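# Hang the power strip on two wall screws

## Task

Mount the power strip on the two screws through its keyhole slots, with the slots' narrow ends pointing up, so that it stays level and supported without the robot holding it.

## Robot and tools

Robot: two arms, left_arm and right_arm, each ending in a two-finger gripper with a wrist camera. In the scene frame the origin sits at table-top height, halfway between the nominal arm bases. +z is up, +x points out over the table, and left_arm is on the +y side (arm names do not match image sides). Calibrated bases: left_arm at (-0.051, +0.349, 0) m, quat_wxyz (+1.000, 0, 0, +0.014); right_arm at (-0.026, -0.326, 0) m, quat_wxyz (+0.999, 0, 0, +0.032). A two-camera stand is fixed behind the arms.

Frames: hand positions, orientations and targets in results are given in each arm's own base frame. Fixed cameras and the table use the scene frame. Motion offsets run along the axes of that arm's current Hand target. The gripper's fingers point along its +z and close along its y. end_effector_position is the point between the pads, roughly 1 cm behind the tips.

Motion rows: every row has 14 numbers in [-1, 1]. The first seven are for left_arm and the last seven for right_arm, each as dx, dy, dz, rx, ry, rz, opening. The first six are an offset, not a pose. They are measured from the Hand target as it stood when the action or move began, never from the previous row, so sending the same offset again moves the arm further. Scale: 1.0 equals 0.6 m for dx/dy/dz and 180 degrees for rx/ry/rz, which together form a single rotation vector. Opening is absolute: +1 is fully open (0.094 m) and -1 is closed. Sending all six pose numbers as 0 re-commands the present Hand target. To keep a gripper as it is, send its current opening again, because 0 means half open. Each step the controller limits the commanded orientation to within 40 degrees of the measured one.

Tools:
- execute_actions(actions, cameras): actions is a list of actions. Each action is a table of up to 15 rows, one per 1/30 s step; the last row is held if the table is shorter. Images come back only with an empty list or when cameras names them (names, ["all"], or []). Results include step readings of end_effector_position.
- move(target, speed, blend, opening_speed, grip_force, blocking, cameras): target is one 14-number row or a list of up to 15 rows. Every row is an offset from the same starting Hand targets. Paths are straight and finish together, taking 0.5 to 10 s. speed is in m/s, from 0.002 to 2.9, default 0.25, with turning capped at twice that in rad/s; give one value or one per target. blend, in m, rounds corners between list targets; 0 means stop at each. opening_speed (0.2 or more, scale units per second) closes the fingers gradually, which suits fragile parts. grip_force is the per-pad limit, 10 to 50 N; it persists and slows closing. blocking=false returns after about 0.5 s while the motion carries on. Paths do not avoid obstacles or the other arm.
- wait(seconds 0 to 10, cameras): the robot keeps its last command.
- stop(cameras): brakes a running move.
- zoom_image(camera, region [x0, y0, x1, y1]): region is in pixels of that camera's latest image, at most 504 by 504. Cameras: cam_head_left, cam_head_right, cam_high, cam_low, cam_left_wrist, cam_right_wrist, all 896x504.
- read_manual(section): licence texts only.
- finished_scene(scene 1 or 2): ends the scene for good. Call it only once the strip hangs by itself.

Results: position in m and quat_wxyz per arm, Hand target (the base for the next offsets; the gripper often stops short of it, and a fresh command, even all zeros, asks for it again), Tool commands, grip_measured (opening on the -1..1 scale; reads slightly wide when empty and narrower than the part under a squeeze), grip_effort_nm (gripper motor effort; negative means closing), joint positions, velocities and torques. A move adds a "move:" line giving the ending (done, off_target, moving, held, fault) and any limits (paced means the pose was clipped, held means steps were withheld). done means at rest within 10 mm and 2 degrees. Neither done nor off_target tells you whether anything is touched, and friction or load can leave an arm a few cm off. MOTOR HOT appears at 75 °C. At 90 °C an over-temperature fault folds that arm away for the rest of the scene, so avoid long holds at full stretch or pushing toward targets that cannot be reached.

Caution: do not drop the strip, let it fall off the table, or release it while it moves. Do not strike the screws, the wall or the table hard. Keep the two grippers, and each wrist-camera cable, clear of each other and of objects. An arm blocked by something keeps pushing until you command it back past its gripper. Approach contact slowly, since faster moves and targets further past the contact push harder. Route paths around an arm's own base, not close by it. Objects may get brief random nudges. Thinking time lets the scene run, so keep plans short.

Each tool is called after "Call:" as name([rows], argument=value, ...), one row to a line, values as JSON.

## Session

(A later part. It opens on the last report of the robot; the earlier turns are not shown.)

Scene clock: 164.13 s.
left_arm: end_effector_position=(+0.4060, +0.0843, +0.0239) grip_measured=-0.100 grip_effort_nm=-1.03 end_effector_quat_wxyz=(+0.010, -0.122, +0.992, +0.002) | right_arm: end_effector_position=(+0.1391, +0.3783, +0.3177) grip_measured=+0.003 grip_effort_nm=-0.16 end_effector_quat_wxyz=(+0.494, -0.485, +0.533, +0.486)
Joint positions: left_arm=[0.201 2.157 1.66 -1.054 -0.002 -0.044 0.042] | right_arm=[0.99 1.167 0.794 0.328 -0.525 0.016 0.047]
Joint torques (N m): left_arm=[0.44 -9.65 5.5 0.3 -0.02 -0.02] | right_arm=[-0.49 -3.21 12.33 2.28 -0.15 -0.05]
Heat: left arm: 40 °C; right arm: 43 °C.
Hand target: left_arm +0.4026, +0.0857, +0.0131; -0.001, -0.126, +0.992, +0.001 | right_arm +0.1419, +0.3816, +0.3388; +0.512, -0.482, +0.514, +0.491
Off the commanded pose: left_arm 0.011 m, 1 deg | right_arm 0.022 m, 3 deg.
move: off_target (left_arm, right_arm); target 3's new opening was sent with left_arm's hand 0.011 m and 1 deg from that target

Call:
move([
  [0,0,-0.3,0,0,0,-0.4,0,0,0,0,0,0,0],
  [0.19,-0.185,-0.478,0,0,0,-0.4,0,0,0,0,0,0,0],
  [0.19,-0.185,-0.478,-0.108,-0.65,0.65,-0.4,0,0,0,0,0,0,0],
], cameras=["cam_right_wrist","cam_head_right"])

Scene clock: 186.27 s.
left_arm: end_effector_position=(+0.3159, -0.0543, +0.2758) grip_measured=-0.100 grip_effort_nm=-1.03 end_effector_quat_wxyz=(+0.679, +0.671, +0.259, +0.148) | right_arm: end_effector_position=(+0.1391, +0.3783, +0.3177) grip_measured=+0.003 grip_effort_nm=-0.15 end_effector_quat_wxyz=(+0.494, -0.485, +0.533, +0.486)
Joint positions: left_arm=[0.413 1.204 0.689 0.309 1.397 1.619 0.042] | right_arm=[0.99 1.167 0.794 0.328 -0.525 0.016 0.047]
Joint torques (N m): left_arm=[0.73 -3.56 11.73 2.12 0.22 0.32] | right_arm=[-0.44 -3.1 12.12 2.27 -0.13 -0.03]
Heat: left arm: 42 °C; right arm: 43 °C.
Hand target: left_arm +0.3203, -0.0506, +0.2999; +0.677, +0.678, +0.204, +0.202 | right_arm +0.1419, +0.3816, +0.3388; +0.512, -0.482, +0.514, +0.491
Off the commanded pose: left_arm 0.025 m, 9 deg | right_arm 0.022 m, 3 deg.
move: off_target (left_arm, right_arm)
camera_calibration:
cam_right_wrist: T_world_to_cam=[[0.99664, -0.0622493, -0.0532374, -0.0979562], [-0.0761709, -0.465356, -0.88184, 0.502699], [0.0301195, 0.882932, -0.468534, -0.102685], [0, 0, 0, 1]] pos_world=[0.139011, 0.318501, 0.389973]
Images, in order (width x height): cam_head_right 896x504, cam_right_wrist 896x504.

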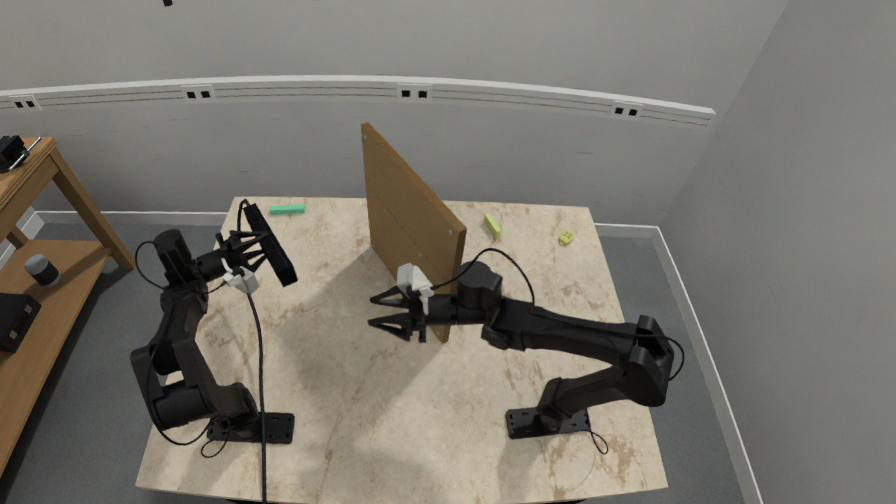

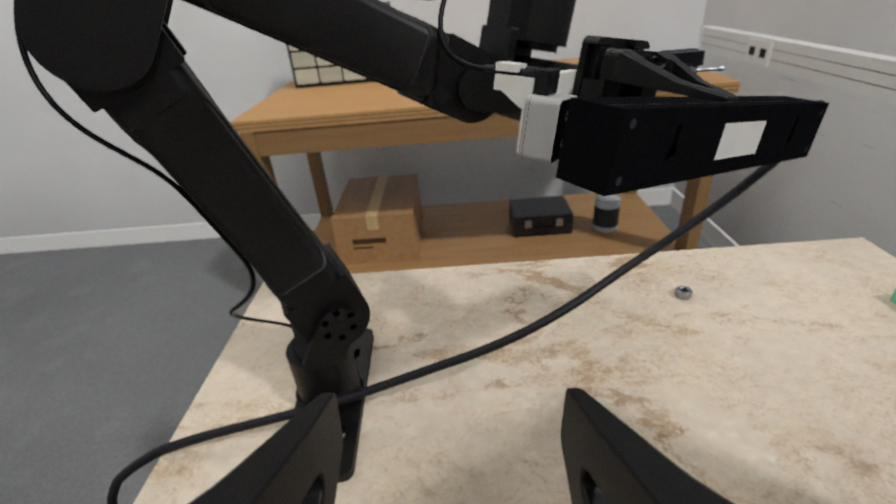

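Call:
zoom_image(camera="cam_right_wrist", region=[550, 80, 840, 200])

Scaled by 1.738 from the camera's 896x504 image, which has a finer 1280x720 frame.

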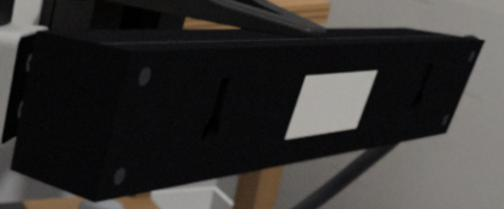

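Call:
move([
  [0,0,0,0,0,0.05,-0.4,-0.019,0.03,-0.122,0.301,0.0925,0.043,-0.9],
  [-0.175,-0.017,0.275,0,0,0.05,-0.4,-0.019,0.03,-0.122,0.301,0.0925,0.043,-0.9],
], speed=0.15, cameras=["cam_right_wrist"])

Scene clock: 205.27 s.
left_arm: end_effector_position=(+0.3195, -0.2417, +0.2563) grip_measured=-0.100 grip_effort_nm=-1.03 end_effector_quat_wxyz=(+0.634, +0.718, +0.190, +0.216) | right_arm: end_effector_position=(+0.1200, +0.3091, +0.3375) grip_measured=-0.897 grip_effort_nm=-0.15 end_effector_quat_wxyz=(+0.559, -0.239, +0.778, +0.157)
Joint positions: left_arm=[-0.401 1.226 0.648 0.455 0.58 1.707 0.042] | right_arm=[1.674 1.187 1.25 -0.711 1.003 0.545 0.005]
Joint torques (N m): left_arm=[-0.64 -4.29 10.5 2.77 0.01 0.2] | right_arm=[0.39 -2.76 11.44 1.42 0.5 0.1]
Heat: left arm: 45 °C; right arm: 43 °C.
Hand target: left_arm +0.3233, -0.2462, +0.2895; +0.659, +0.692, +0.150, +0.255 | right_arm +0.1203, +0.3095, +0.3499; +0.565, -0.226, +0.777, +0.164
Off the commanded pose: left_arm 0.034 m, 8 deg | right_arm 0.012 m, 2 deg.
move: off_target (left_arm, right_arm)
camera_calibration:
cam_right_wrist: T_world_to_cam=[[0.540749, -0.841118, 0.0105309, 0.191746], [-0.587295, -0.386471, -0.711143, 0.465882], [0.602225, 0.378365, -0.702969, 0.134782], [0, 0, 0, 1]] pos_world=[0.0887547, 0.290334, 0.424037]
Images, in order (width x height): cam_right_wrist 896x504.

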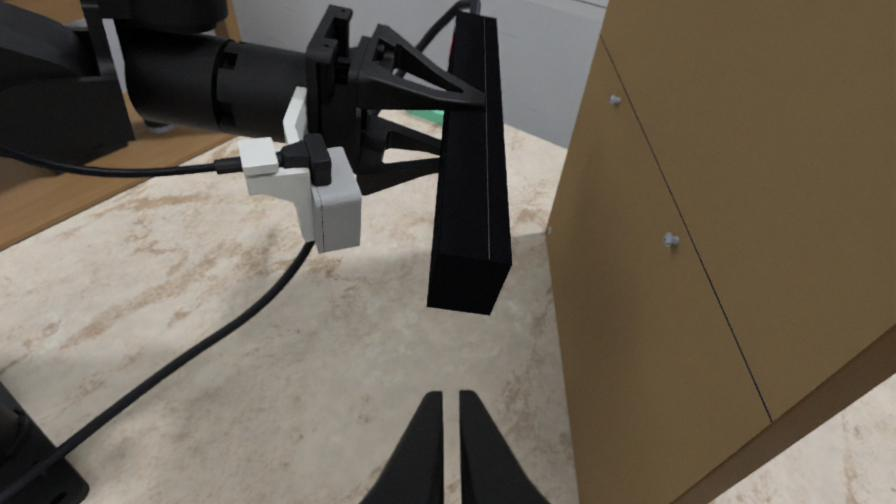

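Call:
move(target=[-0.004,0.0045,0.129,-0.033,-0.007,-0.022,-0.4,0,0,0,0,0,0,-0.9], speed=0.1, cameras=["cam_right_wrist"])

Call:
zoom_image(camera="cam_right_wrist", region=[450, 20, 700, 280])

Scene clock: 221.10 s.
left_arm: end_effector_position=(+0.3587, -0.3056, +0.2503) grip_measured=-0.100 grip_effort_nm=-1.03 end_effector_quat_wxyz=(+0.671, +0.688, +0.194, +0.196) | right_arm: end_effector_position=(+0.1200, +0.3091, +0.3375) grip_measured=-0.897 grip_effort_nm=-0.15 end_effector_quat_wxyz=(+0.559, -0.239, +0.778, +0.157)
Joint positions: left_arm=[-0.529 1.554 0.788 0.741 0.483 1.591 0.042] | right_arm=[1.674 1.187 1.25 -0.711 1.003 0.545 0.005]
Joint torques (N m): left_arm=[-0.65 -6.65 11.79 2.8 -0.02 0.15] | right_arm=[0.4 -2.81 11.37 1.44 0.54 0.14]
Heat: left arm: 50 °C; right arm: 44 °C.
Hand target: left_arm +0.3637, -0.3123, +0.2917; +0.704, +0.654, +0.153, +0.232 | right_arm +0.1203, +0.3095, +0.3499; +0.565, -0.226, +0.777, +0.164
Off the commanded pose: left_arm 0.042 m, 8 deg | right_arm 0.012 m, 2 deg.
move: off_target (left_arm, right_arm)
camera_calibration:
cam_right_wrist: T_world_to_cam=[[0.540749, -0.841118, 0.0105309, 0.191746], [-0.587295, -0.386471, -0.711143, 0.465882], [0.602225, 0.378365, -0.702969, 0.134782], [0, 0, 0, 1]] pos_world=[0.0887547, 0.290334, 0.424037]
Images, in order (width x height): cam_right_wrist 896x504.

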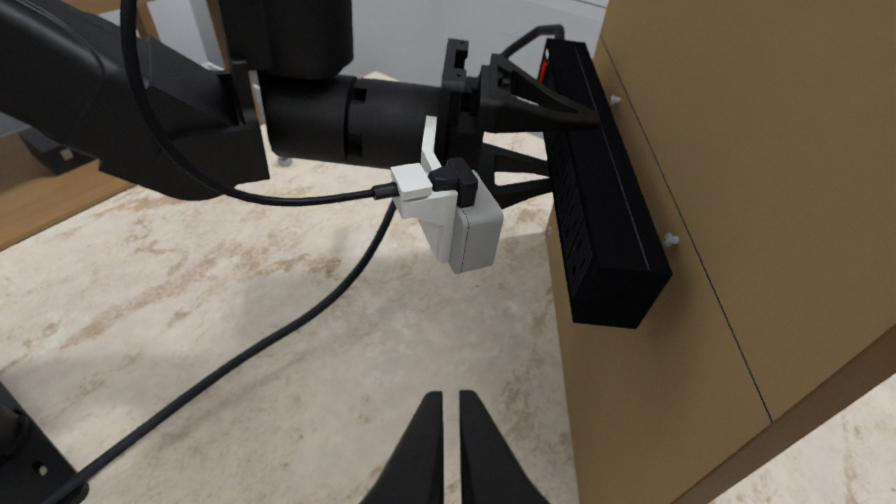

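Scaled by 1.938 from the camera's 896x504 image, which has a finer 1280x720 frame.

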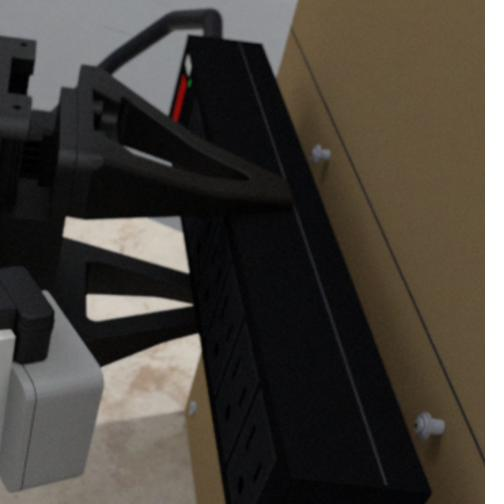

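Call:
move(target=[0.004,0.001,0.029,0.004,0,0,-0.4,0,0,0,0,0,0,-0.9], speed=0.05, cameras=["cam_right_wrist"])

Call:
zoom_image(camera="cam_right_wrist", region=[540, 20, 740, 300])

Scene clock: 233.70 s.
left_arm: end_effector_position=(+0.3698, -0.3192, +0.2579) grip_measured=-0.100 grip_effort_nm=-1.03 end_effector_quat_wxyz=(+0.674, +0.686, +0.191, +0.198) | right_arm: end_effector_position=(+0.1200, +0.3091, +0.3375) grip_measured=-0.897 grip_effort_nm=-0.16 end_effector_quat_wxyz=(+0.559, -0.239, +0.778, +0.157)
Joint positions: left_arm=[-0.548 1.605 0.864 0.725 0.465 1.591 0.042] | right_arm=[1.674 1.187 1.25 -0.711 1.003 0.545 0.005]
Joint torques (N m): left_arm=[-0.66 -7.09 12.01 2.57 -0.02 0.22] | right_arm=[0.31 -2.93 11.4 1.41 0.49 0.13]
Heat: left arm: 55 °C; right arm: 44 °C.
Hand target: left_arm +0.3746, -0.3258, +0.2943; +0.700, +0.658, +0.155, +0.231 | right_arm +0.1203, +0.3095, +0.3499; +0.565, -0.226, +0.777, +0.164
Off the commanded pose: left_arm 0.037 m, 7 deg | right_arm 0.012 m, 2 deg.
move: off_target (left_arm, right_arm)
camera_calibration:
cam_right_wrist: T_world_to_cam=[[0.540749, -0.841118, 0.0105309, 0.191746], [-0.587295, -0.386471, -0.711143, 0.465882], [0.602225, 0.378365, -0.702969, 0.134782], [0, 0, 0, 1]] pos_world=[0.0887547, 0.290334, 0.424037]
Images, in order (width x height): cam_right_wrist 896x504.

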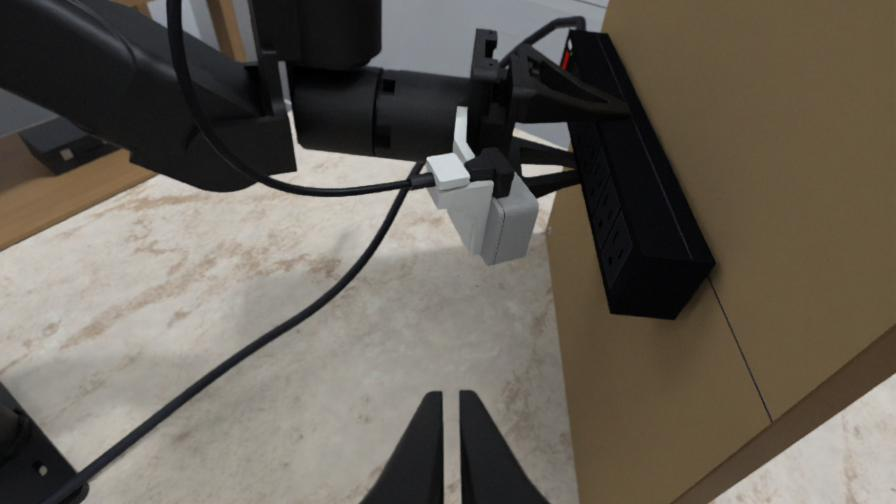

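Scaled by 1.800 from the camera's 896x504 image, which has a finer 1280x720 frame.

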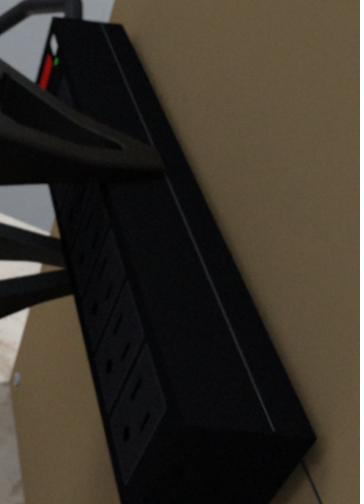

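Call:
move([
  [0.005,-0.005,-0.03,0,0,0,-0.4,0,0,0,0,0,0,-0.9],
  [0.005,-0.018,-0.03,0.01,0,0,-0.4,0,0,0,0,0,0,-0.9],
  [0.005,-0.02,0.015,0.01,0,0,-0.4,0,0,0,0,0,0,-0.9],
], speed=0.05, cameras=["cam_right_wrist"])

Call:
zoom_image(camera="cam_right_wrist", region=[540, 20, 740, 300])

Scene clock: 243.13 s.
left_arm: end_effector_position=(+0.3732, -0.3190, +0.2463) grip_measured=-0.100 grip_effort_nm=-1.03 end_effector_quat_wxyz=(+0.663, +0.697, +0.196, +0.193) | right_arm: end_effector_position=(+0.1200, +0.3091, +0.3375) grip_measured=-0.897 grip_effort_nm=-0.15 end_effector_quat_wxyz=(+0.559, -0.239, +0.778, +0.157)
Joint positions: left_arm=[-0.542 1.623 0.87 0.7 0.471 1.604 0.042] | right_arm=[1.674 1.187 1.25 -0.711 1.003 0.545 0.005]
Joint torques (N m): left_arm=[-1.55 -5.76 13.83 2.57 -0.13 0.25] | right_arm=[0.32 -2.91 11.51 1.44 0.51 0.14]
Heat: left arm: 55 °C; right arm: 45 °C.
Hand target: left_arm +0.3833, -0.3323, +0.2835; +0.689, +0.669, +0.158, +0.228 | right_arm +0.1203, +0.3095, +0.3499; +0.565, -0.226, +0.777, +0.164
Off the commanded pose: left_arm 0.041 m, 7 deg | right_arm 0.012 m, 2 deg.
move: off_target (left_arm, right_arm)
camera_calibration:
cam_right_wrist: T_world_to_cam=[[0.540749, -0.841118, 0.0105309, 0.191746], [-0.587295, -0.386471, -0.711143, 0.465882], [0.602225, 0.378365, -0.702969, 0.134782], [0, 0, 0, 1]] pos_world=[0.0887547, 0.290334, 0.424037]
Images, in order (width x height): cam_right_wrist 896x504.

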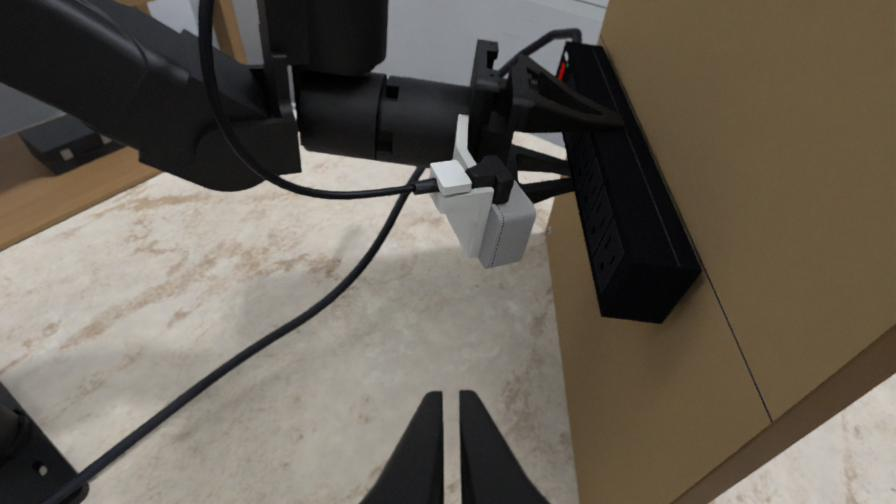

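Scaled by 1.800 from the camera's 896x504 image, which has a finer 1280x720 frame.

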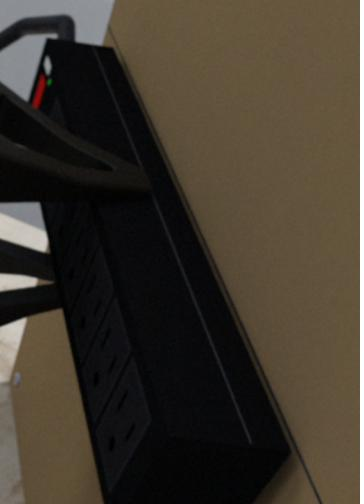

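Call:
wait(seconds=0.1, cameras=["cam_head_right","cam_head_left"])

Call:
zoom_image(camera="cam_head_right", region=[350, 170, 470, 290])

Call:
zoom_image(camera="cam_head_left", region=[350, 170, 470, 290])

Scene clock: 261.60 s.
left_arm: end_effector_position=(+0.3732, -0.3190, +0.2463) grip_measured=-0.100 grip_effort_nm=-1.03 end_effector_quat_wxyz=(+0.663, +0.697, +0.196, +0.193) | right_arm: end_effector_position=(+0.1200, +0.3091, +0.3375) grip_measured=-0.897 grip_effort_nm=-0.15 end_effector_quat_wxyz=(+0.559, -0.239, +0.778, +0.157)
Joint positions: left_arm=[-0.542 1.623 0.87 0.7 0.471 1.604 0.042] | right_arm=[1.674 1.187 1.25 -0.711 1.003 0.545 0.005]
Joint torques (N m): left_arm=[-1.54 -5.76 13.83 2.57 -0.12 0.25] | right_arm=[0.38 -2.92 11.41 1.42 0.52 0.12]
Heat: left arm: 57 °C; right arm: 45 °C.
Hand target: left_arm +0.3833, -0.3323, +0.2835; +0.689, +0.669, +0.158, +0.228 | right_arm +0.1203, +0.3095, +0.3499; +0.565, -0.226, +0.777, +0.164
Tool commands: left_gripper/opening=-0.4 right_gripper/opening=-0.9
Off the commanded pose: left_arm 0.041 m, 7 deg | right_arm 0.012 m, 2 deg.
wait: 0.10 s; at rest from the start
Images, in order (width x height): cam_head_left 896x504, cam_head_right 896x504.

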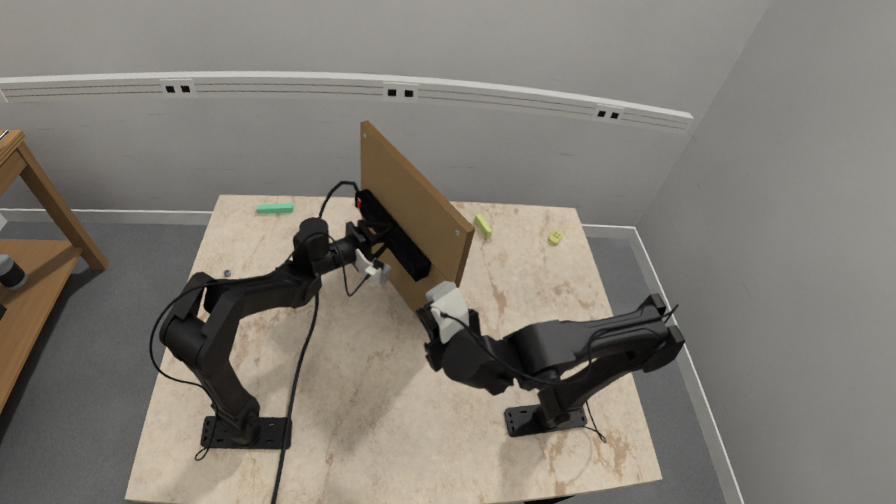

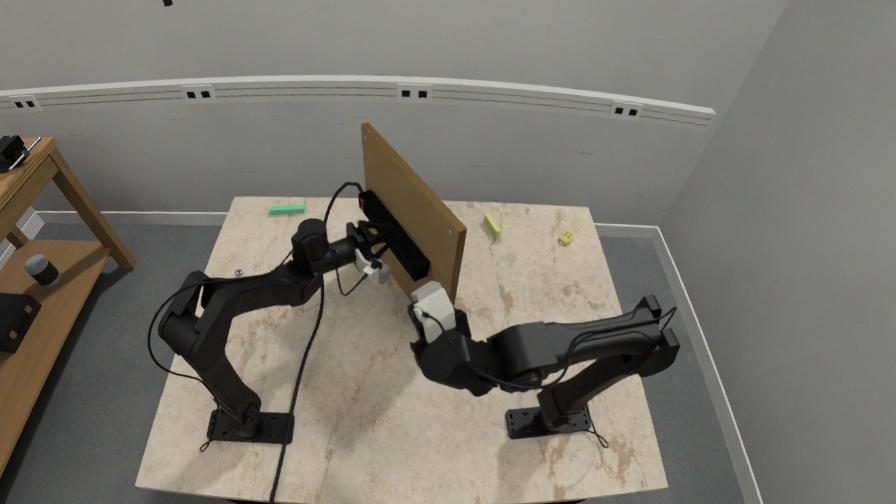

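Scaled by 4.200 from the camera's 896x504 image, which has a finer 1280x720 frame.

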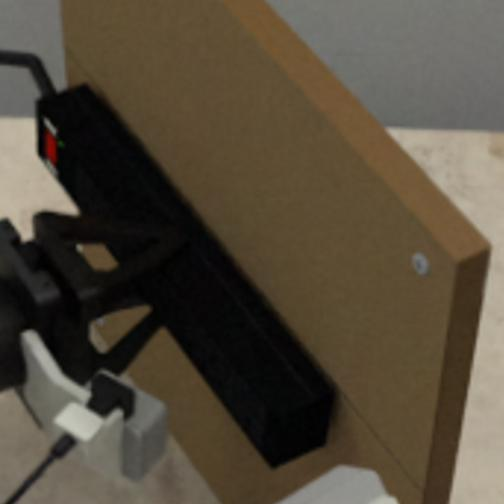

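Scaled by 4.200 from the camera's 896x504 image, which has a finer 1280x720 frame.

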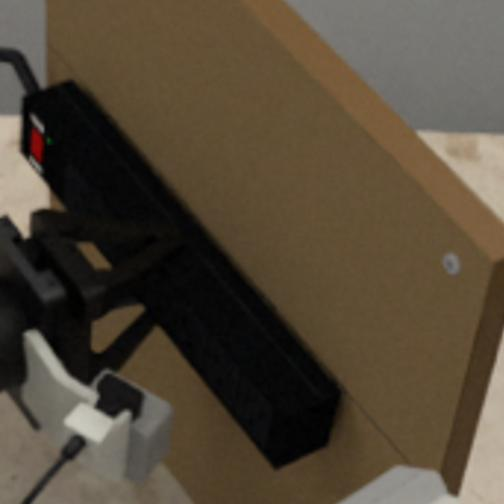

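Call:
move(target=[0,0,-0.16,0,0,0,-0.4,0,0,0,0,0,0,-0.9], speed=0.1, cameras=["cam_head_right","cam_right_wrist"])

Call:
zoom_image(camera="cam_head_right", region=[350, 170, 470, 290])

Call:
zoom_image(camera="cam_right_wrist", region=[430, 0, 700, 280])

Scene clock: 283.53 s.
left_arm: end_effector_position=(+0.3371, -0.2537, +0.2511) grip_measured=-0.100 grip_effort_nm=-1.03 end_effector_quat_wxyz=(+0.669, +0.690, +0.192, +0.197) | right_arm: end_effector_position=(+0.1200, +0.3091, +0.3375) grip_measured=-0.897 grip_effort_nm=-0.15 end_effector_quat_wxyz=(+0.559, -0.239, +0.778, +0.157)
Joint positions: left_arm=[-0.399 1.377 0.644 0.699 0.613 1.605 0.042] | right_arm=[1.674 1.187 1.25 -0.711 1.003 0.545 0.005]
Joint torques (N m): left_arm=[0.58 -7.88 7.62 2.53 0.1 0.15] | right_arm=[0.36 -2.85 11.41 1.44 0.51 0.09]
Heat: left arm: 59 °C; right arm: 45 °C.
Hand target: left_arm +0.3330, -0.2505, +0.2782; +0.689, +0.669, +0.158, +0.229 | right_arm +0.1203, +0.3095, +0.3499; +0.565, -0.226, +0.777, +0.164
Off the commanded pose: left_arm 0.028 m, 6 deg | right_arm 0.012 m, 2 deg.
move: off_target (left_arm, right_arm)
camera_calibration:
cam_right_wrist: T_world_to_cam=[[0.540749, -0.841118, 0.0105309, 0.191746], [-0.587295, -0.386471, -0.711143, 0.465882], [0.602225, 0.378365, -0.702969, 0.134782], [0, 0, 0, 1]] pos_world=[0.0887547, 0.290334, 0.424037]
Images, in order (width x height): cam_head_right 896x504, cam_right_wrist 896x504.

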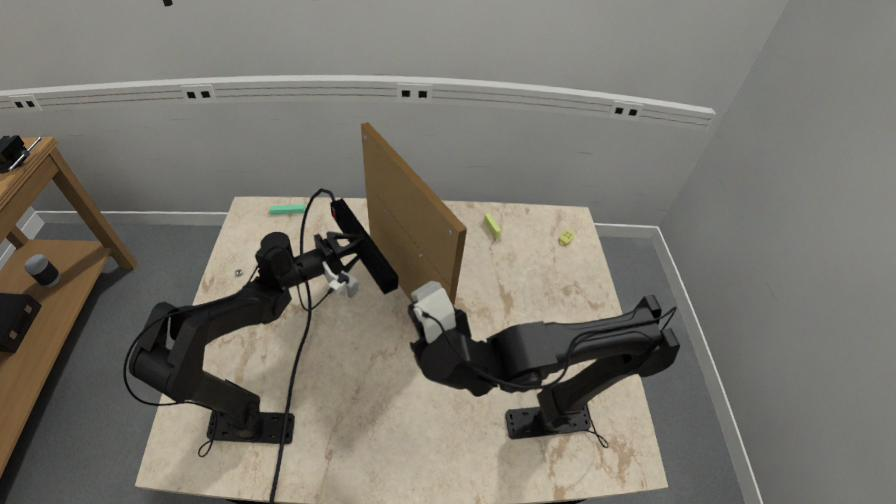

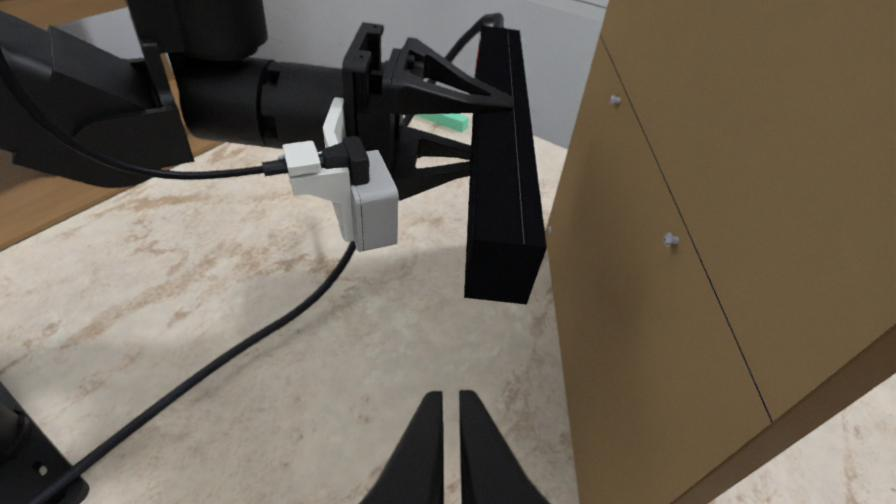

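Scaled by 4.200 from the camera's 896x504 image, which has a finer 1280x720 frame.

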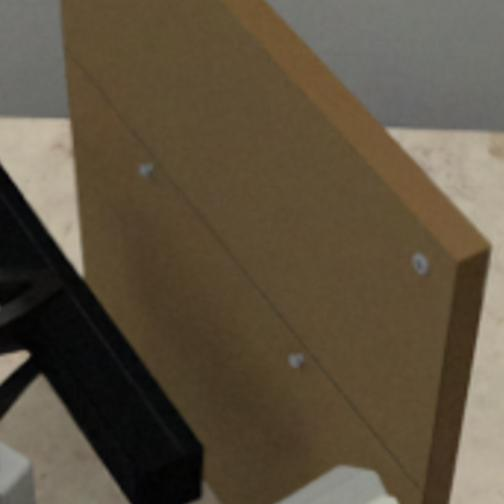

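Scaled by 1.800 from the camera's 896x504 image, which has a finer 1280x720 frame.

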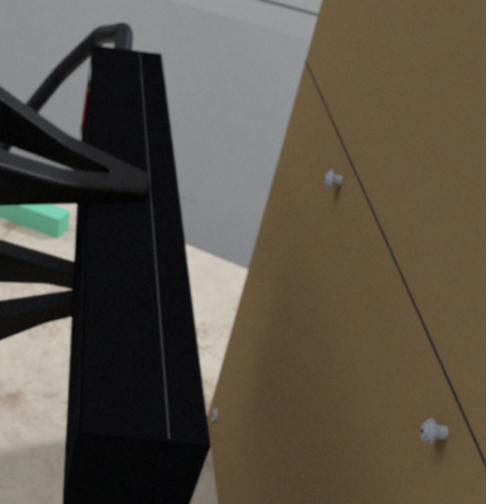

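Call:
wait(seconds=0.1, cameras=["cam_left_wrist"])

Call:
zoom_image(camera="cam_left_wrist", region=[200, 0, 700, 504])

Scene clock: 293.13 s.
left_arm: end_effector_position=(+0.3371, -0.2537, +0.2511) grip_measured=-0.100 grip_effort_nm=-1.03 end_effector_quat_wxyz=(+0.669, +0.690, +0.192, +0.197) | right_arm: end_effector_position=(+0.1200, +0.3091, +0.3375) grip_measured=-0.897 grip_effort_nm=-0.15 end_effector_quat_wxyz=(+0.559, -0.239, +0.778, +0.157)
Joint positions: left_arm=[-0.399 1.377 0.644 0.699 0.613 1.605 0.042] | right_arm=[1.674 1.187 1.25 -0.711 1.003 0.545 0.005]
Joint torques (N m): left_arm=[0.58 -7.87 7.62 2.53 0.1 0.15] | right_arm=[0.49 -2.78 11.43 1.43 0.49 0.11]
Heat: left arm: 60 °C; right arm: 46 °C.
Hand target: left_arm +0.3330, -0.2505, +0.2782; +0.689, +0.669, +0.158, +0.229 | right_arm +0.1203, +0.3095, +0.3499; +0.565, -0.226, +0.777, +0.164
Tool commands: left_gripper/opening=-0.4 right_gripper/opening=-0.9
Off the commanded pose: left_arm 0.028 m, 6 deg | right_arm 0.012 m, 2 deg.
wait: 0.10 s; at rest from the start
camera_calibration:
cam_left_wrist: T_world_to_cam=[[0.0081753, 0.00105019, -0.999966, 0.248734], [0.544537, 0.83872, 0.00533275, 0.0657224], [0.838697, -0.544562, 0.00628492, -0.335367], [0, 0, 0, 1]] pos_world=[0.243449, -0.238012, 0.250483]
Images, in order (width x height): cam_left_wrist 896x504.

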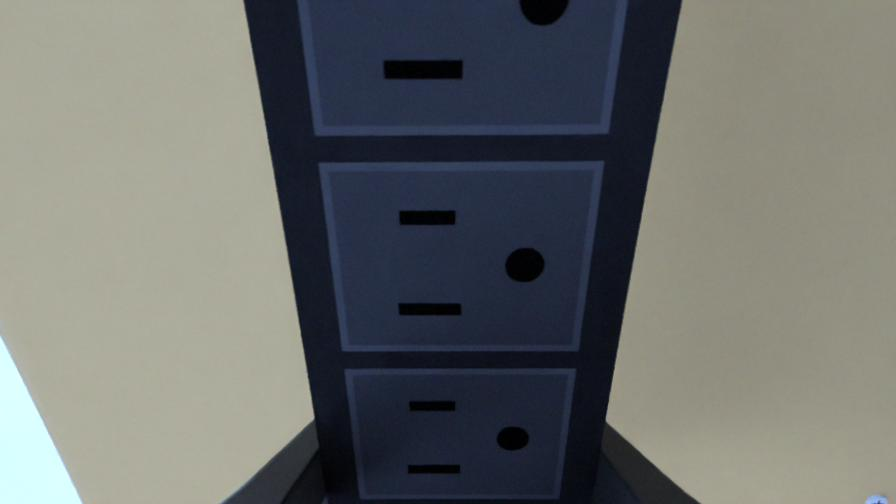

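Scaled by 1.000.

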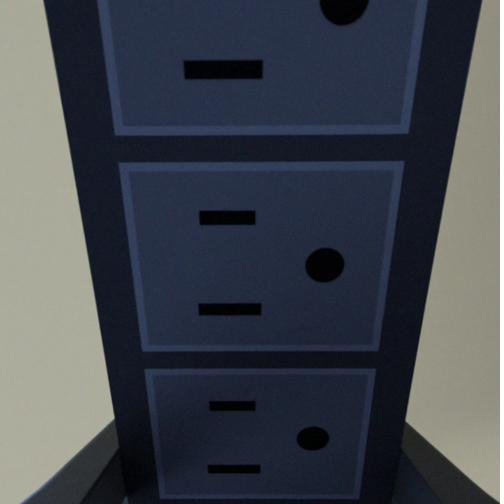

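Call:
move([
  [-0.017,0.02,0.12,0,0,0,-0.4,0,0,0,0,0,0,-0.9],
  [-0.017,0.010,0.161,0,0,0,-0.4,0,0,0,0,0,0,-0.9],
], speed=0.06, cameras=["cam_head_right","cam_right_wrist"])

Call:
zoom_image(camera="cam_head_right", region=[350, 170, 470, 290])

Call:
zoom_image(camera="cam_right_wrist", region=[540, 20, 740, 300])

Scene clock: 309.03 s.
left_arm: end_effector_position=(+0.3627, -0.3253, +0.2489) grip_measured=-0.100 grip_effort_nm=-1.03 end_effector_quat_wxyz=(+0.659, +0.701, +0.196, +0.188) | right_arm: end_effector_position=(+0.1200, +0.3091, +0.3375) grip_measured=-0.897 grip_effort_nm=-0.15 end_effector_quat_wxyz=(+0.559, -0.239, +0.778, +0.157)
Joint positions: left_arm=[-0.572 1.592 0.865 0.66 0.447 1.606 0.042] | right_arm=[1.674 1.187 1.25 -0.711 1.003 0.545 0.005]
Joint torques (N m): left_arm=[-1.37 -5.31 13.79 2.74 -0.17 0.25] | right_arm=[0.47 -2.96 11.4 1.43 0.52 0.12]
Heat: left arm: 60 °C; right arm: 46 °C.
Hand target: left_arm +0.3744, -0.3381, +0.2883; +0.689, +0.669, +0.158, +0.228 | right_arm +0.1203, +0.3095, +0.3499; +0.565, -0.226, +0.777, +0.164
Off the commanded pose: left_arm 0.043 m, 8 deg | right_arm 0.012 m, 2 deg.
move: off_target (left_arm, right_arm)
camera_calibration:
cam_right_wrist: T_world_to_cam=[[0.540749, -0.841118, 0.0105309, 0.191746], [-0.587295, -0.386471, -0.711143, 0.465882], [0.602225, 0.378365, -0.702969, 0.134782], [0, 0, 0, 1]] pos_world=[0.0887547, 0.290334, 0.424037]
Images, in order (width x height): cam_head_right 896x504, cam_right_wrist 896x504.

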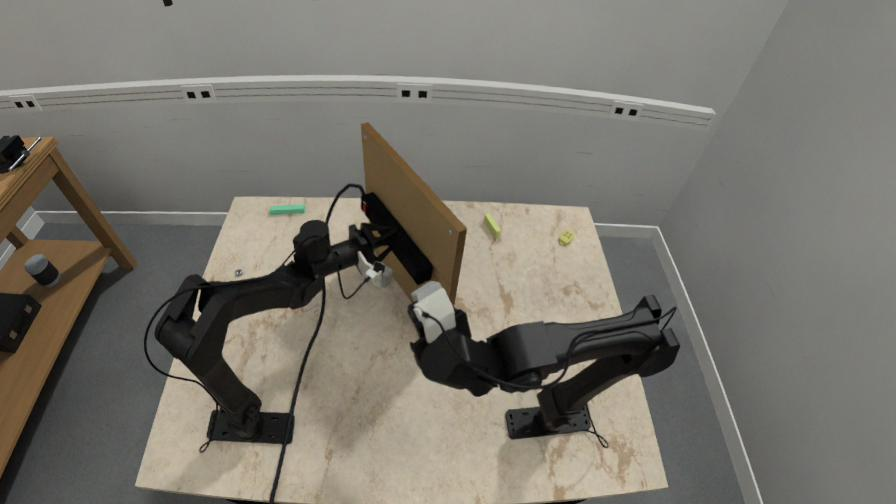

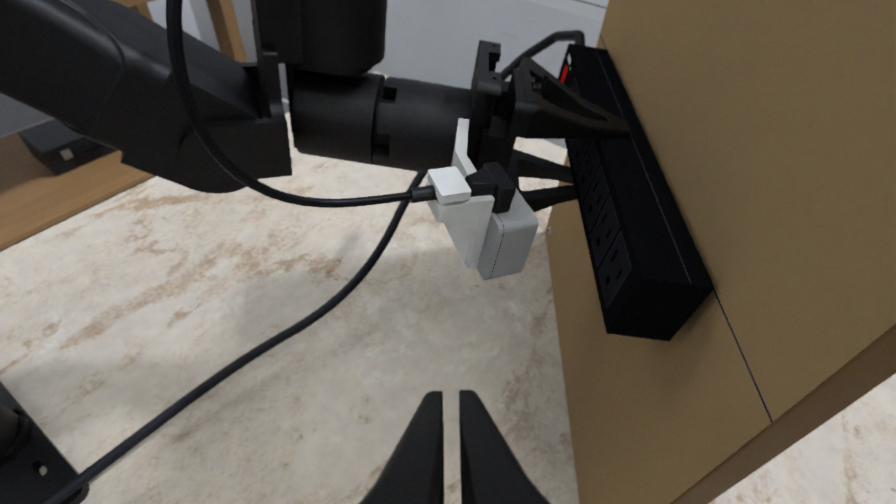

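Scaled by 4.200 from the camera's 896x504 image, which has a finer 1280x720 frame.

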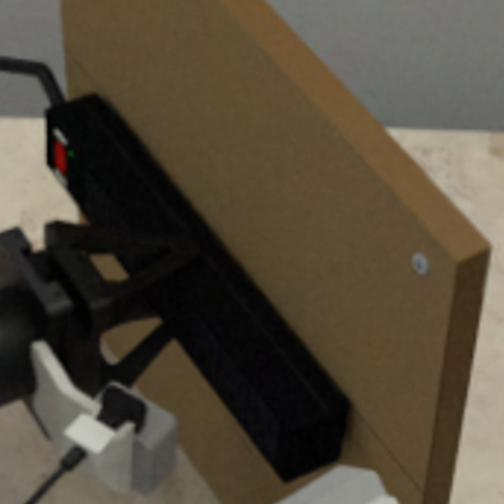

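Scaled by 1.800 from the camera's 896x504 image, which has a finer 1280x720 frame.

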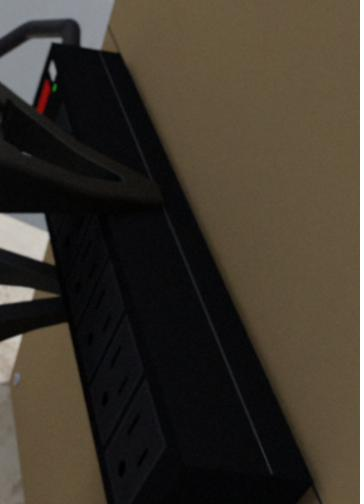

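Call:
move([
  [0.004,0.005,-0.025,0,0,0,-0.4,0,0,0,0,0,0,-0.9],
  [0.004,0.016,-0.025,0,0,0,-0.4,0,0,0,0,0,0,-0.9],
  [0.004,0.012,0.008,0,0,0,-0.4,0,0,0,0,0,0,-0.9],
], speed=0.05)

Scene clock: 343.57 s.
left_arm: end_effector_position=(+0.3629, -0.3256, +0.2492) grip_measured=-0.100 grip_effort_nm=-1.03 end_effector_quat_wxyz=(+0.655, +0.706, +0.195, +0.185) | right_arm: end_effector_position=(+0.1200, +0.3091, +0.3375) grip_measured=-0.897 grip_effort_nm=-0.15 end_effector_quat_wxyz=(+0.559, -0.239, +0.778, +0.157)
Joint positions: left_arm=[-0.57 1.589 0.878 0.63 0.455 1.612 0.042] | right_arm=[1.674 1.187 1.25 -0.711 1.003 0.545 0.005]
Joint torques (N m): left_arm=[-1.58 -5.27 15.35 2.73 -0.24 0.17] | right_arm=[0.39 -2.7 11.45 1.38 0.51 0.11]
Heat: left arm: 60 °C; right arm: 46 °C.
Hand target: left_arm +0.3782, -0.3409, +0.2961; +0.689, +0.669, +0.158, +0.228 | right_arm +0.1203, +0.3095, +0.3499; +0.565, -0.226, +0.777, +0.164
Off the commanded pose: left_arm 0.052 m, 9 deg | right_arm 0.012 m, 2 deg.
move: off_target (left_arm, right_arm)

Call:
move([
  [0,0.01,-0.06,-0.02,0,0,-0.4,0,0,0,0,0,0,-0.9],
  [0,0.005,-0.014,-0.02,0,0,-0.4,0,0,0,0,0,0,-0.9],
], speed=0.05)

Scene clock: 348.20 s.
left_arm: end_effector_position=(+0.3645, -0.3240, +0.2558) grip_measured=-0.100 grip_effort_nm=-1.03 end_effector_quat_wxyz=(+0.677, +0.684, +0.189, +0.194) | right_arm: end_effector_position=(+0.1200, +0.3091, +0.3375) grip_measured=-0.897 grip_effort_nm=-0.15 end_effector_quat_wxyz=(+0.559, -0.239, +0.778, +0.157)
Joint positions: left_arm=[-0.565 1.608 0.851 0.748 0.458 1.584 0.042] | right_arm=[1.674 1.187 1.25 -0.711 1.003 0.545 0.005]
Joint torques (N m): left_arm=[-1.05 -6.13 13.18 2.81 -0.15 0.17] | right_arm=[0.43 -2.84 11.4 1.42 0.53 0.13]
Heat: left arm: 61 °C; right arm: 46 °C.
Hand target: left_arm +0.3735, -0.3337, +0.2986; +0.710, +0.647, +0.151, +0.233 | right_arm +0.1203, +0.3095, +0.3499; +0.565, -0.226, +0.777, +0.164
Off the commanded pose: left_arm 0.045 m, 8 deg | right_arm 0.012 m, 2 deg.
move: off_target (left_arm, right_arm)

Call:
move(target=[0,-0.002,0.016,0,0,0,-0.4,0,0,0,0,0,0,-0.9], speed=0.03, cameras=["cam_right_wrist","cam_head_right"])

Call:
zoom_image(camera="cam_head_right", region=[350, 170, 470, 290])

Call:
zoom_image(camera="cam_right_wrist", region=[540, 20, 740, 300])

Scene clock: 351.37 s.
left_arm: end_effector_position=(+0.3645, -0.3246, +0.2556) grip_measured=-0.100 grip_effort_nm=-1.03 end_effector_quat_wxyz=(+0.678, +0.684, +0.188, +0.193) | right_arm: end_effector_position=(+0.1200, +0.3091, +0.3375) grip_measured=-0.897 grip_effort_nm=-0.15 end_effector_quat_wxyz=(+0.559, -0.239, +0.778, +0.157)
Joint positions: left_arm=[-0.565 1.611 0.852 0.751 0.46 1.584 0.042] | right_arm=[1.674 1.187 1.25 -0.711 1.003 0.545 0.005]
Joint torques (N m): left_arm=[-2.13 -4.36 15.38 2.77 -0.29 0.17] | right_arm=[0.36 -2.81 11.28 1.4 0.53 0.09]
Heat: left arm: 62 °C; right arm: 46 °C.
Hand target: left_arm +0.3786, -0.3420, +0.2987; +0.710, +0.647, +0.151, +0.233 | right_arm +0.1203, +0.3095, +0.3499; +0.565, -0.226, +0.777, +0.164
Off the commanded pose: left_arm 0.048 m, 8 deg | right_arm 0.012 m, 2 deg.
move: off_target (left_arm, right_arm)
camera_calibration:
cam_right_wrist: T_world_to_cam=[[0.540749, -0.841118, 0.0105309, 0.191746], [-0.587295, -0.386471, -0.711143, 0.465882], [0.602225, 0.378365, -0.702969, 0.134782], [0, 0, 0, 1]] pos_world=[0.0887547, 0.290334, 0.424037]
Images, in order (width x height): cam_head_right 896x504, cam_right_wrist 896x504.

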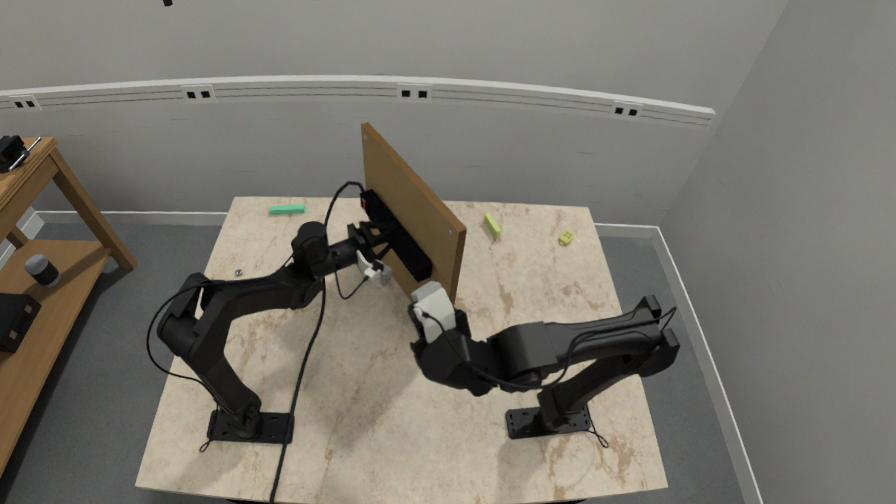

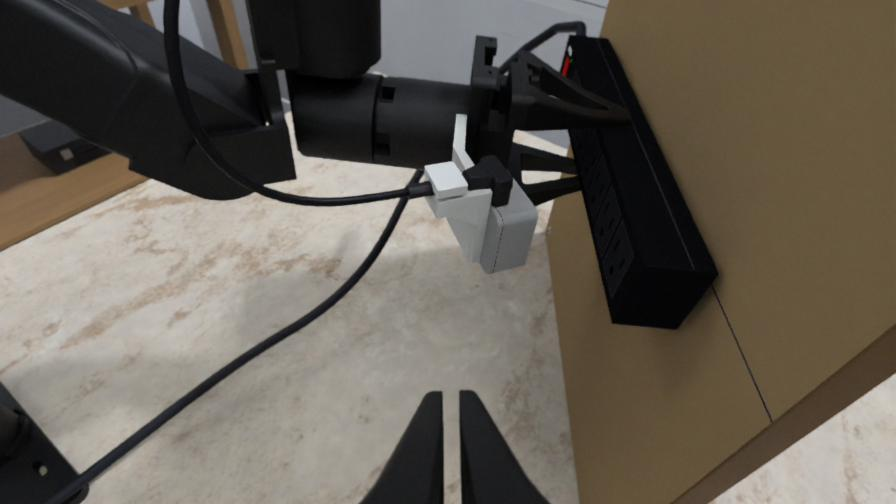

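Scaled by 4.200 from the camera's 896x504 image, which has a finer 1280x720 frame.

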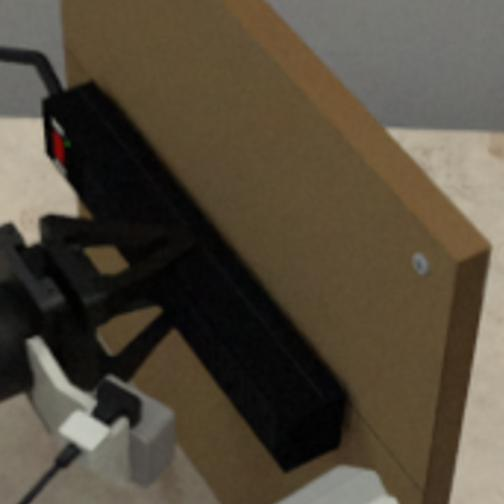

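Scaled by 1.800 from the camera's 896x504 image, which has a finer 1280x720 frame.

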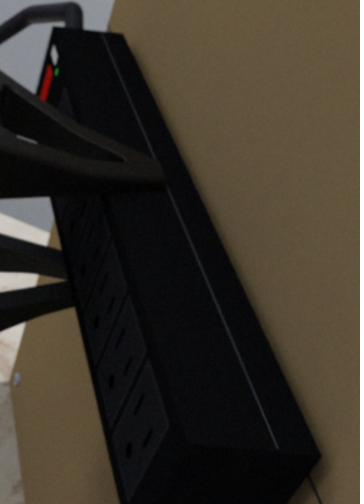

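Call:
move([
  [0,0.002,-0.06,0,0,0,-0.4,0,0,0,0,0,0,-0.9],
  [0,-0.005,0.0,0,0,0,-0.4,0,0,0,0,0,0,-0.9],
], speed=0.06)

Scene clock: 361.50 s.
left_arm: end_effector_position=(+0.3662, -0.3233, +0.2537) grip_measured=-0.100 grip_effort_nm=-1.03 end_effector_quat_wxyz=(+0.678, +0.682, +0.190, +0.197) | right_arm: end_effector_position=(+0.1200, +0.3091, +0.3375) grip_measured=-0.897 grip_effort_nm=-0.15 end_effector_quat_wxyz=(+0.559, -0.239, +0.778, +0.157)
Joint positions: left_arm=[-0.563 1.617 0.846 0.767 0.454 1.583 0.042] | right_arm=[1.674 1.187 1.25 -0.711 1.003 0.545 0.005]
Joint torques (N m): left_arm=[-2.35 -4.27 15.43 2.73 -0.23 0.18] | right_arm=[0.42 -2.86 11.36 1.42 0.51 0.12]
Heat: left arm: 62 °C; right arm: 47 °C.
Hand target: left_arm +0.3790, -0.3421, +0.2958; +0.710, +0.647, +0.151, +0.233 | right_arm +0.1203, +0.3095, +0.3499; +0.565, -0.226, +0.777, +0.164
Off the commanded pose: left_arm 0.048 m, 8 deg | right_arm 0.012 m, 2 deg.
move: off_target (left_arm, right_arm)

Call:
move([
  [0,0.002,-0.06,0,0,-0.004,-0.4,0,0,0,0,0,0,-0.9],
  [-0.005,-0.001,-0.06,0,0,-0.004,-0.4,0,0,0,0,0,0,-0.9],
  [-0.005,-0.001,0.0,0,0,-0.004,-0.4,0,0,0,0,0,0,-0.9],
], speed=0.06)

Call:
move([
  [0,0.002,-0.06,0,0,0,-0.4,0,0,0,0,0,0,-0.9],
  [0,-0.006,-0.06,0,0,0,-0.4,0,0,0,0,0,0,-0.9],
  [0,-0.006,0.0,0,0,0,-0.4,0,0,0,0,0,0,-0.9],
], speed=0.06)

Call:
move([
  [0,0.002,-0.06,0,0,0,-0.4,0,0,0,0,0,0,-0.9],
  [0.005,0.0,-0.06,0,0,0,-0.4,0,0,0,0,0,0,-0.9],
  [0.005,0.0,0.0,0,0,0,-0.4,0,0,0,0,0,0,-0.9],
], speed=0.06)

Scene clock: 368.70 s.
left_arm: end_effector_position=(+0.3634, -0.3252, +0.2530) grip_measured=-0.100 grip_effort_nm=-1.03 end_effector_quat_wxyz=(+0.681, +0.680, +0.191, +0.194) | right_arm: end_effector_position=(+0.1200, +0.3091, +0.3375) grip_measured=-0.897 grip_effort_nm=-0.15 end_effector_quat_wxyz=(+0.559, -0.239, +0.778, +0.157)
Joint positions: left_arm=[-0.571 1.618 0.836 0.785 0.448 1.572 0.042] | right_arm=[1.674 1.187 1.25 -0.711 1.003 0.545 0.005]
Joint torques (N m): left_arm=[-2.3 -4.42 15.71 2.61 -0.24 0.16] | right_arm=[0.28 -2.77 11.41 1.41 0.49 0.11]
Heat: left arm: 63 °C; right arm: 47 °C.
Hand target: left_arm +0.3764, -0.3438, +0.2947; +0.711, +0.646, +0.155, +0.229 | right_arm +0.1203, +0.3095, +0.3499; +0.565, -0.226, +0.777, +0.164
Off the commanded pose: left_arm 0.048 m, 8 deg | right_arm 0.012 m, 2 deg.
move: off_target (left_arm, right_arm)

Scene clock: 370.73 s.
left_arm: end_effector_position=(+0.3639, -0.3245, +0.2491) grip_measured=-0.100 grip_effort_nm=-1.03 end_effector_quat_wxyz=(+0.680, +0.680, +0.192, +0.194) | right_arm: end_effector_position=(+0.1200, +0.3091, +0.3375) grip_measured=-0.897 grip_effort_nm=-0.15 end_effector_quat_wxyz=(+0.559, -0.239, +0.778, +0.157)
Joint positions: left_arm=[-0.57 1.625 0.828 0.798 0.448 1.572 0.042] | right_arm=[1.674 1.187 1.25 -0.711 1.003 0.545 0.005]
Joint torques (N m): left_arm=[-2.41 -4.42 15.75 2.63 -0.24 0.16] | right_arm=[0.42 -2.77 11.36 1.43 0.52 0.11]
Heat: left arm: 64 °C; right arm: 47 °C.
Hand target: left_arm +0.3770, -0.3439, +0.2913; +0.711, +0.646, +0.155, +0.229 | right_arm +0.1203, +0.3095, +0.3499; +0.565, -0.226, +0.777, +0.164
Off the commanded pose: left_arm 0.048 m, 8 deg | right_arm 0.012 m, 2 deg.
move: off_target (left_arm, right_arm)

Scene clock: 372.80 s.
left_arm: end_effector_position=(+0.3663, -0.3231, +0.2502) grip_measured=-0.100 grip_effort_nm=-1.03 end_effector_quat_wxyz=(+0.681, +0.679, +0.191, +0.195) | right_arm: end_effector_position=(+0.1200, +0.3091, +0.3375) grip_measured=-0.897 grip_effort_nm=-0.15 end_effector_quat_wxyz=(+0.559, -0.239, +0.778, +0.157)
Joint positions: left_arm=[-0.562 1.63 0.833 0.802 0.456 1.572 0.042] | right_arm=[1.674 1.187 1.25 -0.711 1.003 0.545 0.005]
Joint torques (N m): left_arm=[-2.44 -4.46 15.82 2.58 -0.24 0.15] | right_arm=[0.5 -2.8 11.36 1.42 0.46 0.11]
Heat: left arm: 63 °C; right arm: 47 °C.
Hand target: left_arm +0.3795, -0.3425, +0.2915; +0.711, +0.646, +0.155, +0.229 | right_arm +0.1203, +0.3095, +0.3499; +0.565, -0.226, +0.777, +0.164
Off the commanded pose: left_arm 0.047 m, 8 deg | right_arm 0.012 m, 2 deg.
move: off_target (left_arm, right_arm)

Call:
move([
  [0,0.004,-0.06,0,0,0,-0.4,0,0,0,0,0,0,-0.9],
  [0.004,0.008,-0.06,0,0,0,-0.4,0,0,0,0,0,0,-0.9],
  [0.004,0.006,0.0,0,0,0,-0.4,0,0,0,0,0,0,-0.9],
], speed=0.06)

Call:
move([
  [0,0.004,-0.06,0,0,0,-0.4,0,0,0,0,0,0,-0.9],
  [0,0.008,-0.06,0,0,0,-0.4,0,0,0,0,0,0,-0.9],
  [0,0.006,0.0,0,0,0,-0.4,0,0,0,0,0,0,-0.9],
], speed=0.06)

Call:
move([
  [0,0.004,-0.06,0,0,0,-0.4,0,0,0,0,0,0,-0.9],
  [-0.006,0.003,-0.06,0,0,0,-0.4,0,0,0,0,0,0,-0.9],
  [-0.006,0.002,0.0,0,0,0,-0.4,0,0,0,0,0,0,-0.9],
], speed=0.06)

Call:
move([
  [0,0.004,-0.06,0,0,0,-0.4,0,0,0,0,0,0,-0.9],
  [-0.004,0.004,-0.06,0,0,0,-0.4,0,0,0,0,0,0,-0.9],
  [-0.004,0.002,0.0,0,0,0,-0.4,0,0,0,0,0,0,-0.9],
], speed=0.06)

Scene clock: 381.83 s.
left_arm: end_effector_position=(+0.3682, -0.3219, +0.2559) grip_measured=-0.100 grip_effort_nm=-1.03 end_effector_quat_wxyz=(+0.684, +0.677, +0.190, +0.196) | right_arm: end_effector_position=(+0.1200, +0.3091, +0.3375) grip_measured=-0.897 grip_effort_nm=-0.15 end_effector_quat_wxyz=(+0.559, -0.239, +0.778, +0.157)
Joint positions: left_arm=[-0.555 1.625 0.846 0.792 0.463 1.57 0.042] | right_arm=[1.674 1.187 1.25 -0.711 1.003 0.545 0.005]
Joint torques (N m): left_arm=[-2.45 -4.37 15.82 2.52 -0.26 0.16] | right_arm=[0.29 -2.8 11.47 1.4 0.51 0.12]
Heat: left arm: 63 °C; right arm: 47 °C.
Hand target: left_arm +0.3811, -0.3408, +0.2953; +0.711, +0.646, +0.155, +0.229 | right_arm +0.1203, +0.3095, +0.3499; +0.565, -0.226, +0.777, +0.164
Off the commanded pose: left_arm 0.046 m, 7 deg | right_arm 0.012 m, 2 deg.
move: off_target (left_arm, right_arm)

Scene clock: 383.90 s.
left_arm: end_effector_position=(+0.3682, -0.3220, +0.2596) grip_measured=-0.100 grip_effort_nm=-1.03 end_effector_quat_wxyz=(+0.684, +0.677, +0.190, +0.196) | right_arm: end_effector_position=(+0.1200, +0.3091, +0.3375) grip_measured=-0.897 grip_effort_nm=-0.15 end_effector_quat_wxyz=(+0.559, -0.239, +0.778, +0.157)
Joint positions: left_arm=[-0.555 1.617 0.855 0.775 0.462 1.569 0.042] | right_arm=[1.674 1.187 1.25 -0.711 1.003 0.545 0.005]
Joint torques (N m): left_arm=[-2.43 -4.31 15.71 2.54 -0.25 0.18] | right_arm=[0.44 -2.96 11.48 1.41 0.5 0.12]
Heat: left arm: 63 °C; right arm: 47 °C.
Hand target: left_arm +0.3807, -0.3406, +0.2987; +0.711, +0.646, +0.155, +0.229 | right_arm +0.1203, +0.3095, +0.3499; +0.565, -0.226, +0.777, +0.164
Off the commanded pose: left_arm 0.045 m, 7 deg | right_arm 0.012 m, 2 deg.
move: off_target (left_arm, right_arm)

Scene clock: 385.93 s.
left_arm: end_effector_position=(+0.3650, -0.3239, +0.2595) grip_measured=-0.100 grip_effort_nm=-1.03 end_effector_quat_wxyz=(+0.683, +0.678, +0.191, +0.195) | right_arm: end_effector_position=(+0.1200, +0.3091, +0.3375) grip_measured=-0.897 grip_effort_nm=-0.15 end_effector_quat_wxyz=(+0.559, -0.239, +0.778, +0.157)
Joint positions: left_arm=[-0.566 1.609 0.85 0.768 0.452 1.569 0.042] | right_arm=[1.674 1.187 1.25 -0.711 1.003 0.545 0.005]
Joint torques (N m): left_arm=[-2.37 -4.31 15.69 2.57 -0.25 0.19] | right_arm=[0.46 -2.77 11.37 1.41 0.5 0.12]
Heat: left arm: 63 °C; right arm: 47 °C.
Hand target: left_arm +0.3775, -0.3425, +0.2996; +0.711, +0.646, +0.155, +0.229 | right_arm +0.1203, +0.3095, +0.3499; +0.565, -0.226, +0.777, +0.164
Off the commanded pose: left_arm 0.046 m, 8 deg | right_arm 0.012 m, 2 deg.
move: off_target (left_arm, right_arm)

Scene clock: 387.87 s.
left_arm: end_effector_position=(+0.3631, -0.3251, +0.2607) grip_measured=-0.100 grip_effort_nm=-1.03 end_effector_quat_wxyz=(+0.683, +0.678, +0.191, +0.195) | right_arm: end_effector_position=(+0.1200, +0.3091, +0.3375) grip_measured=-0.897 grip_effort_nm=-0.15 end_effector_quat_wxyz=(+0.559, -0.239, +0.778, +0.157)
Joint positions: left_arm=[-0.572 1.603 0.849 0.763 0.445 1.57 0.042] | right_arm=[1.674 1.187 1.25 -0.711 1.003 0.545 0.005]
Joint torques (N m): left_arm=[-2.37 -4.23 15.65 2.57 -0.25 0.19] | right_arm=[0.4 -2.67 11.47 1.44 0.52 0.13]
Heat: left arm: 64 °C; right arm: 47 °C.
Hand target: left_arm +0.3753, -0.3437, +0.3006; +0.711, +0.646, +0.155, +0.229 | right_arm +0.1203, +0.3095, +0.3499; +0.565, -0.226, +0.777, +0.164
Off the commanded pose: left_arm 0.046 m, 7 deg | right_arm 0.012 m, 2 deg.
move: off_target (left_arm, right_arm)


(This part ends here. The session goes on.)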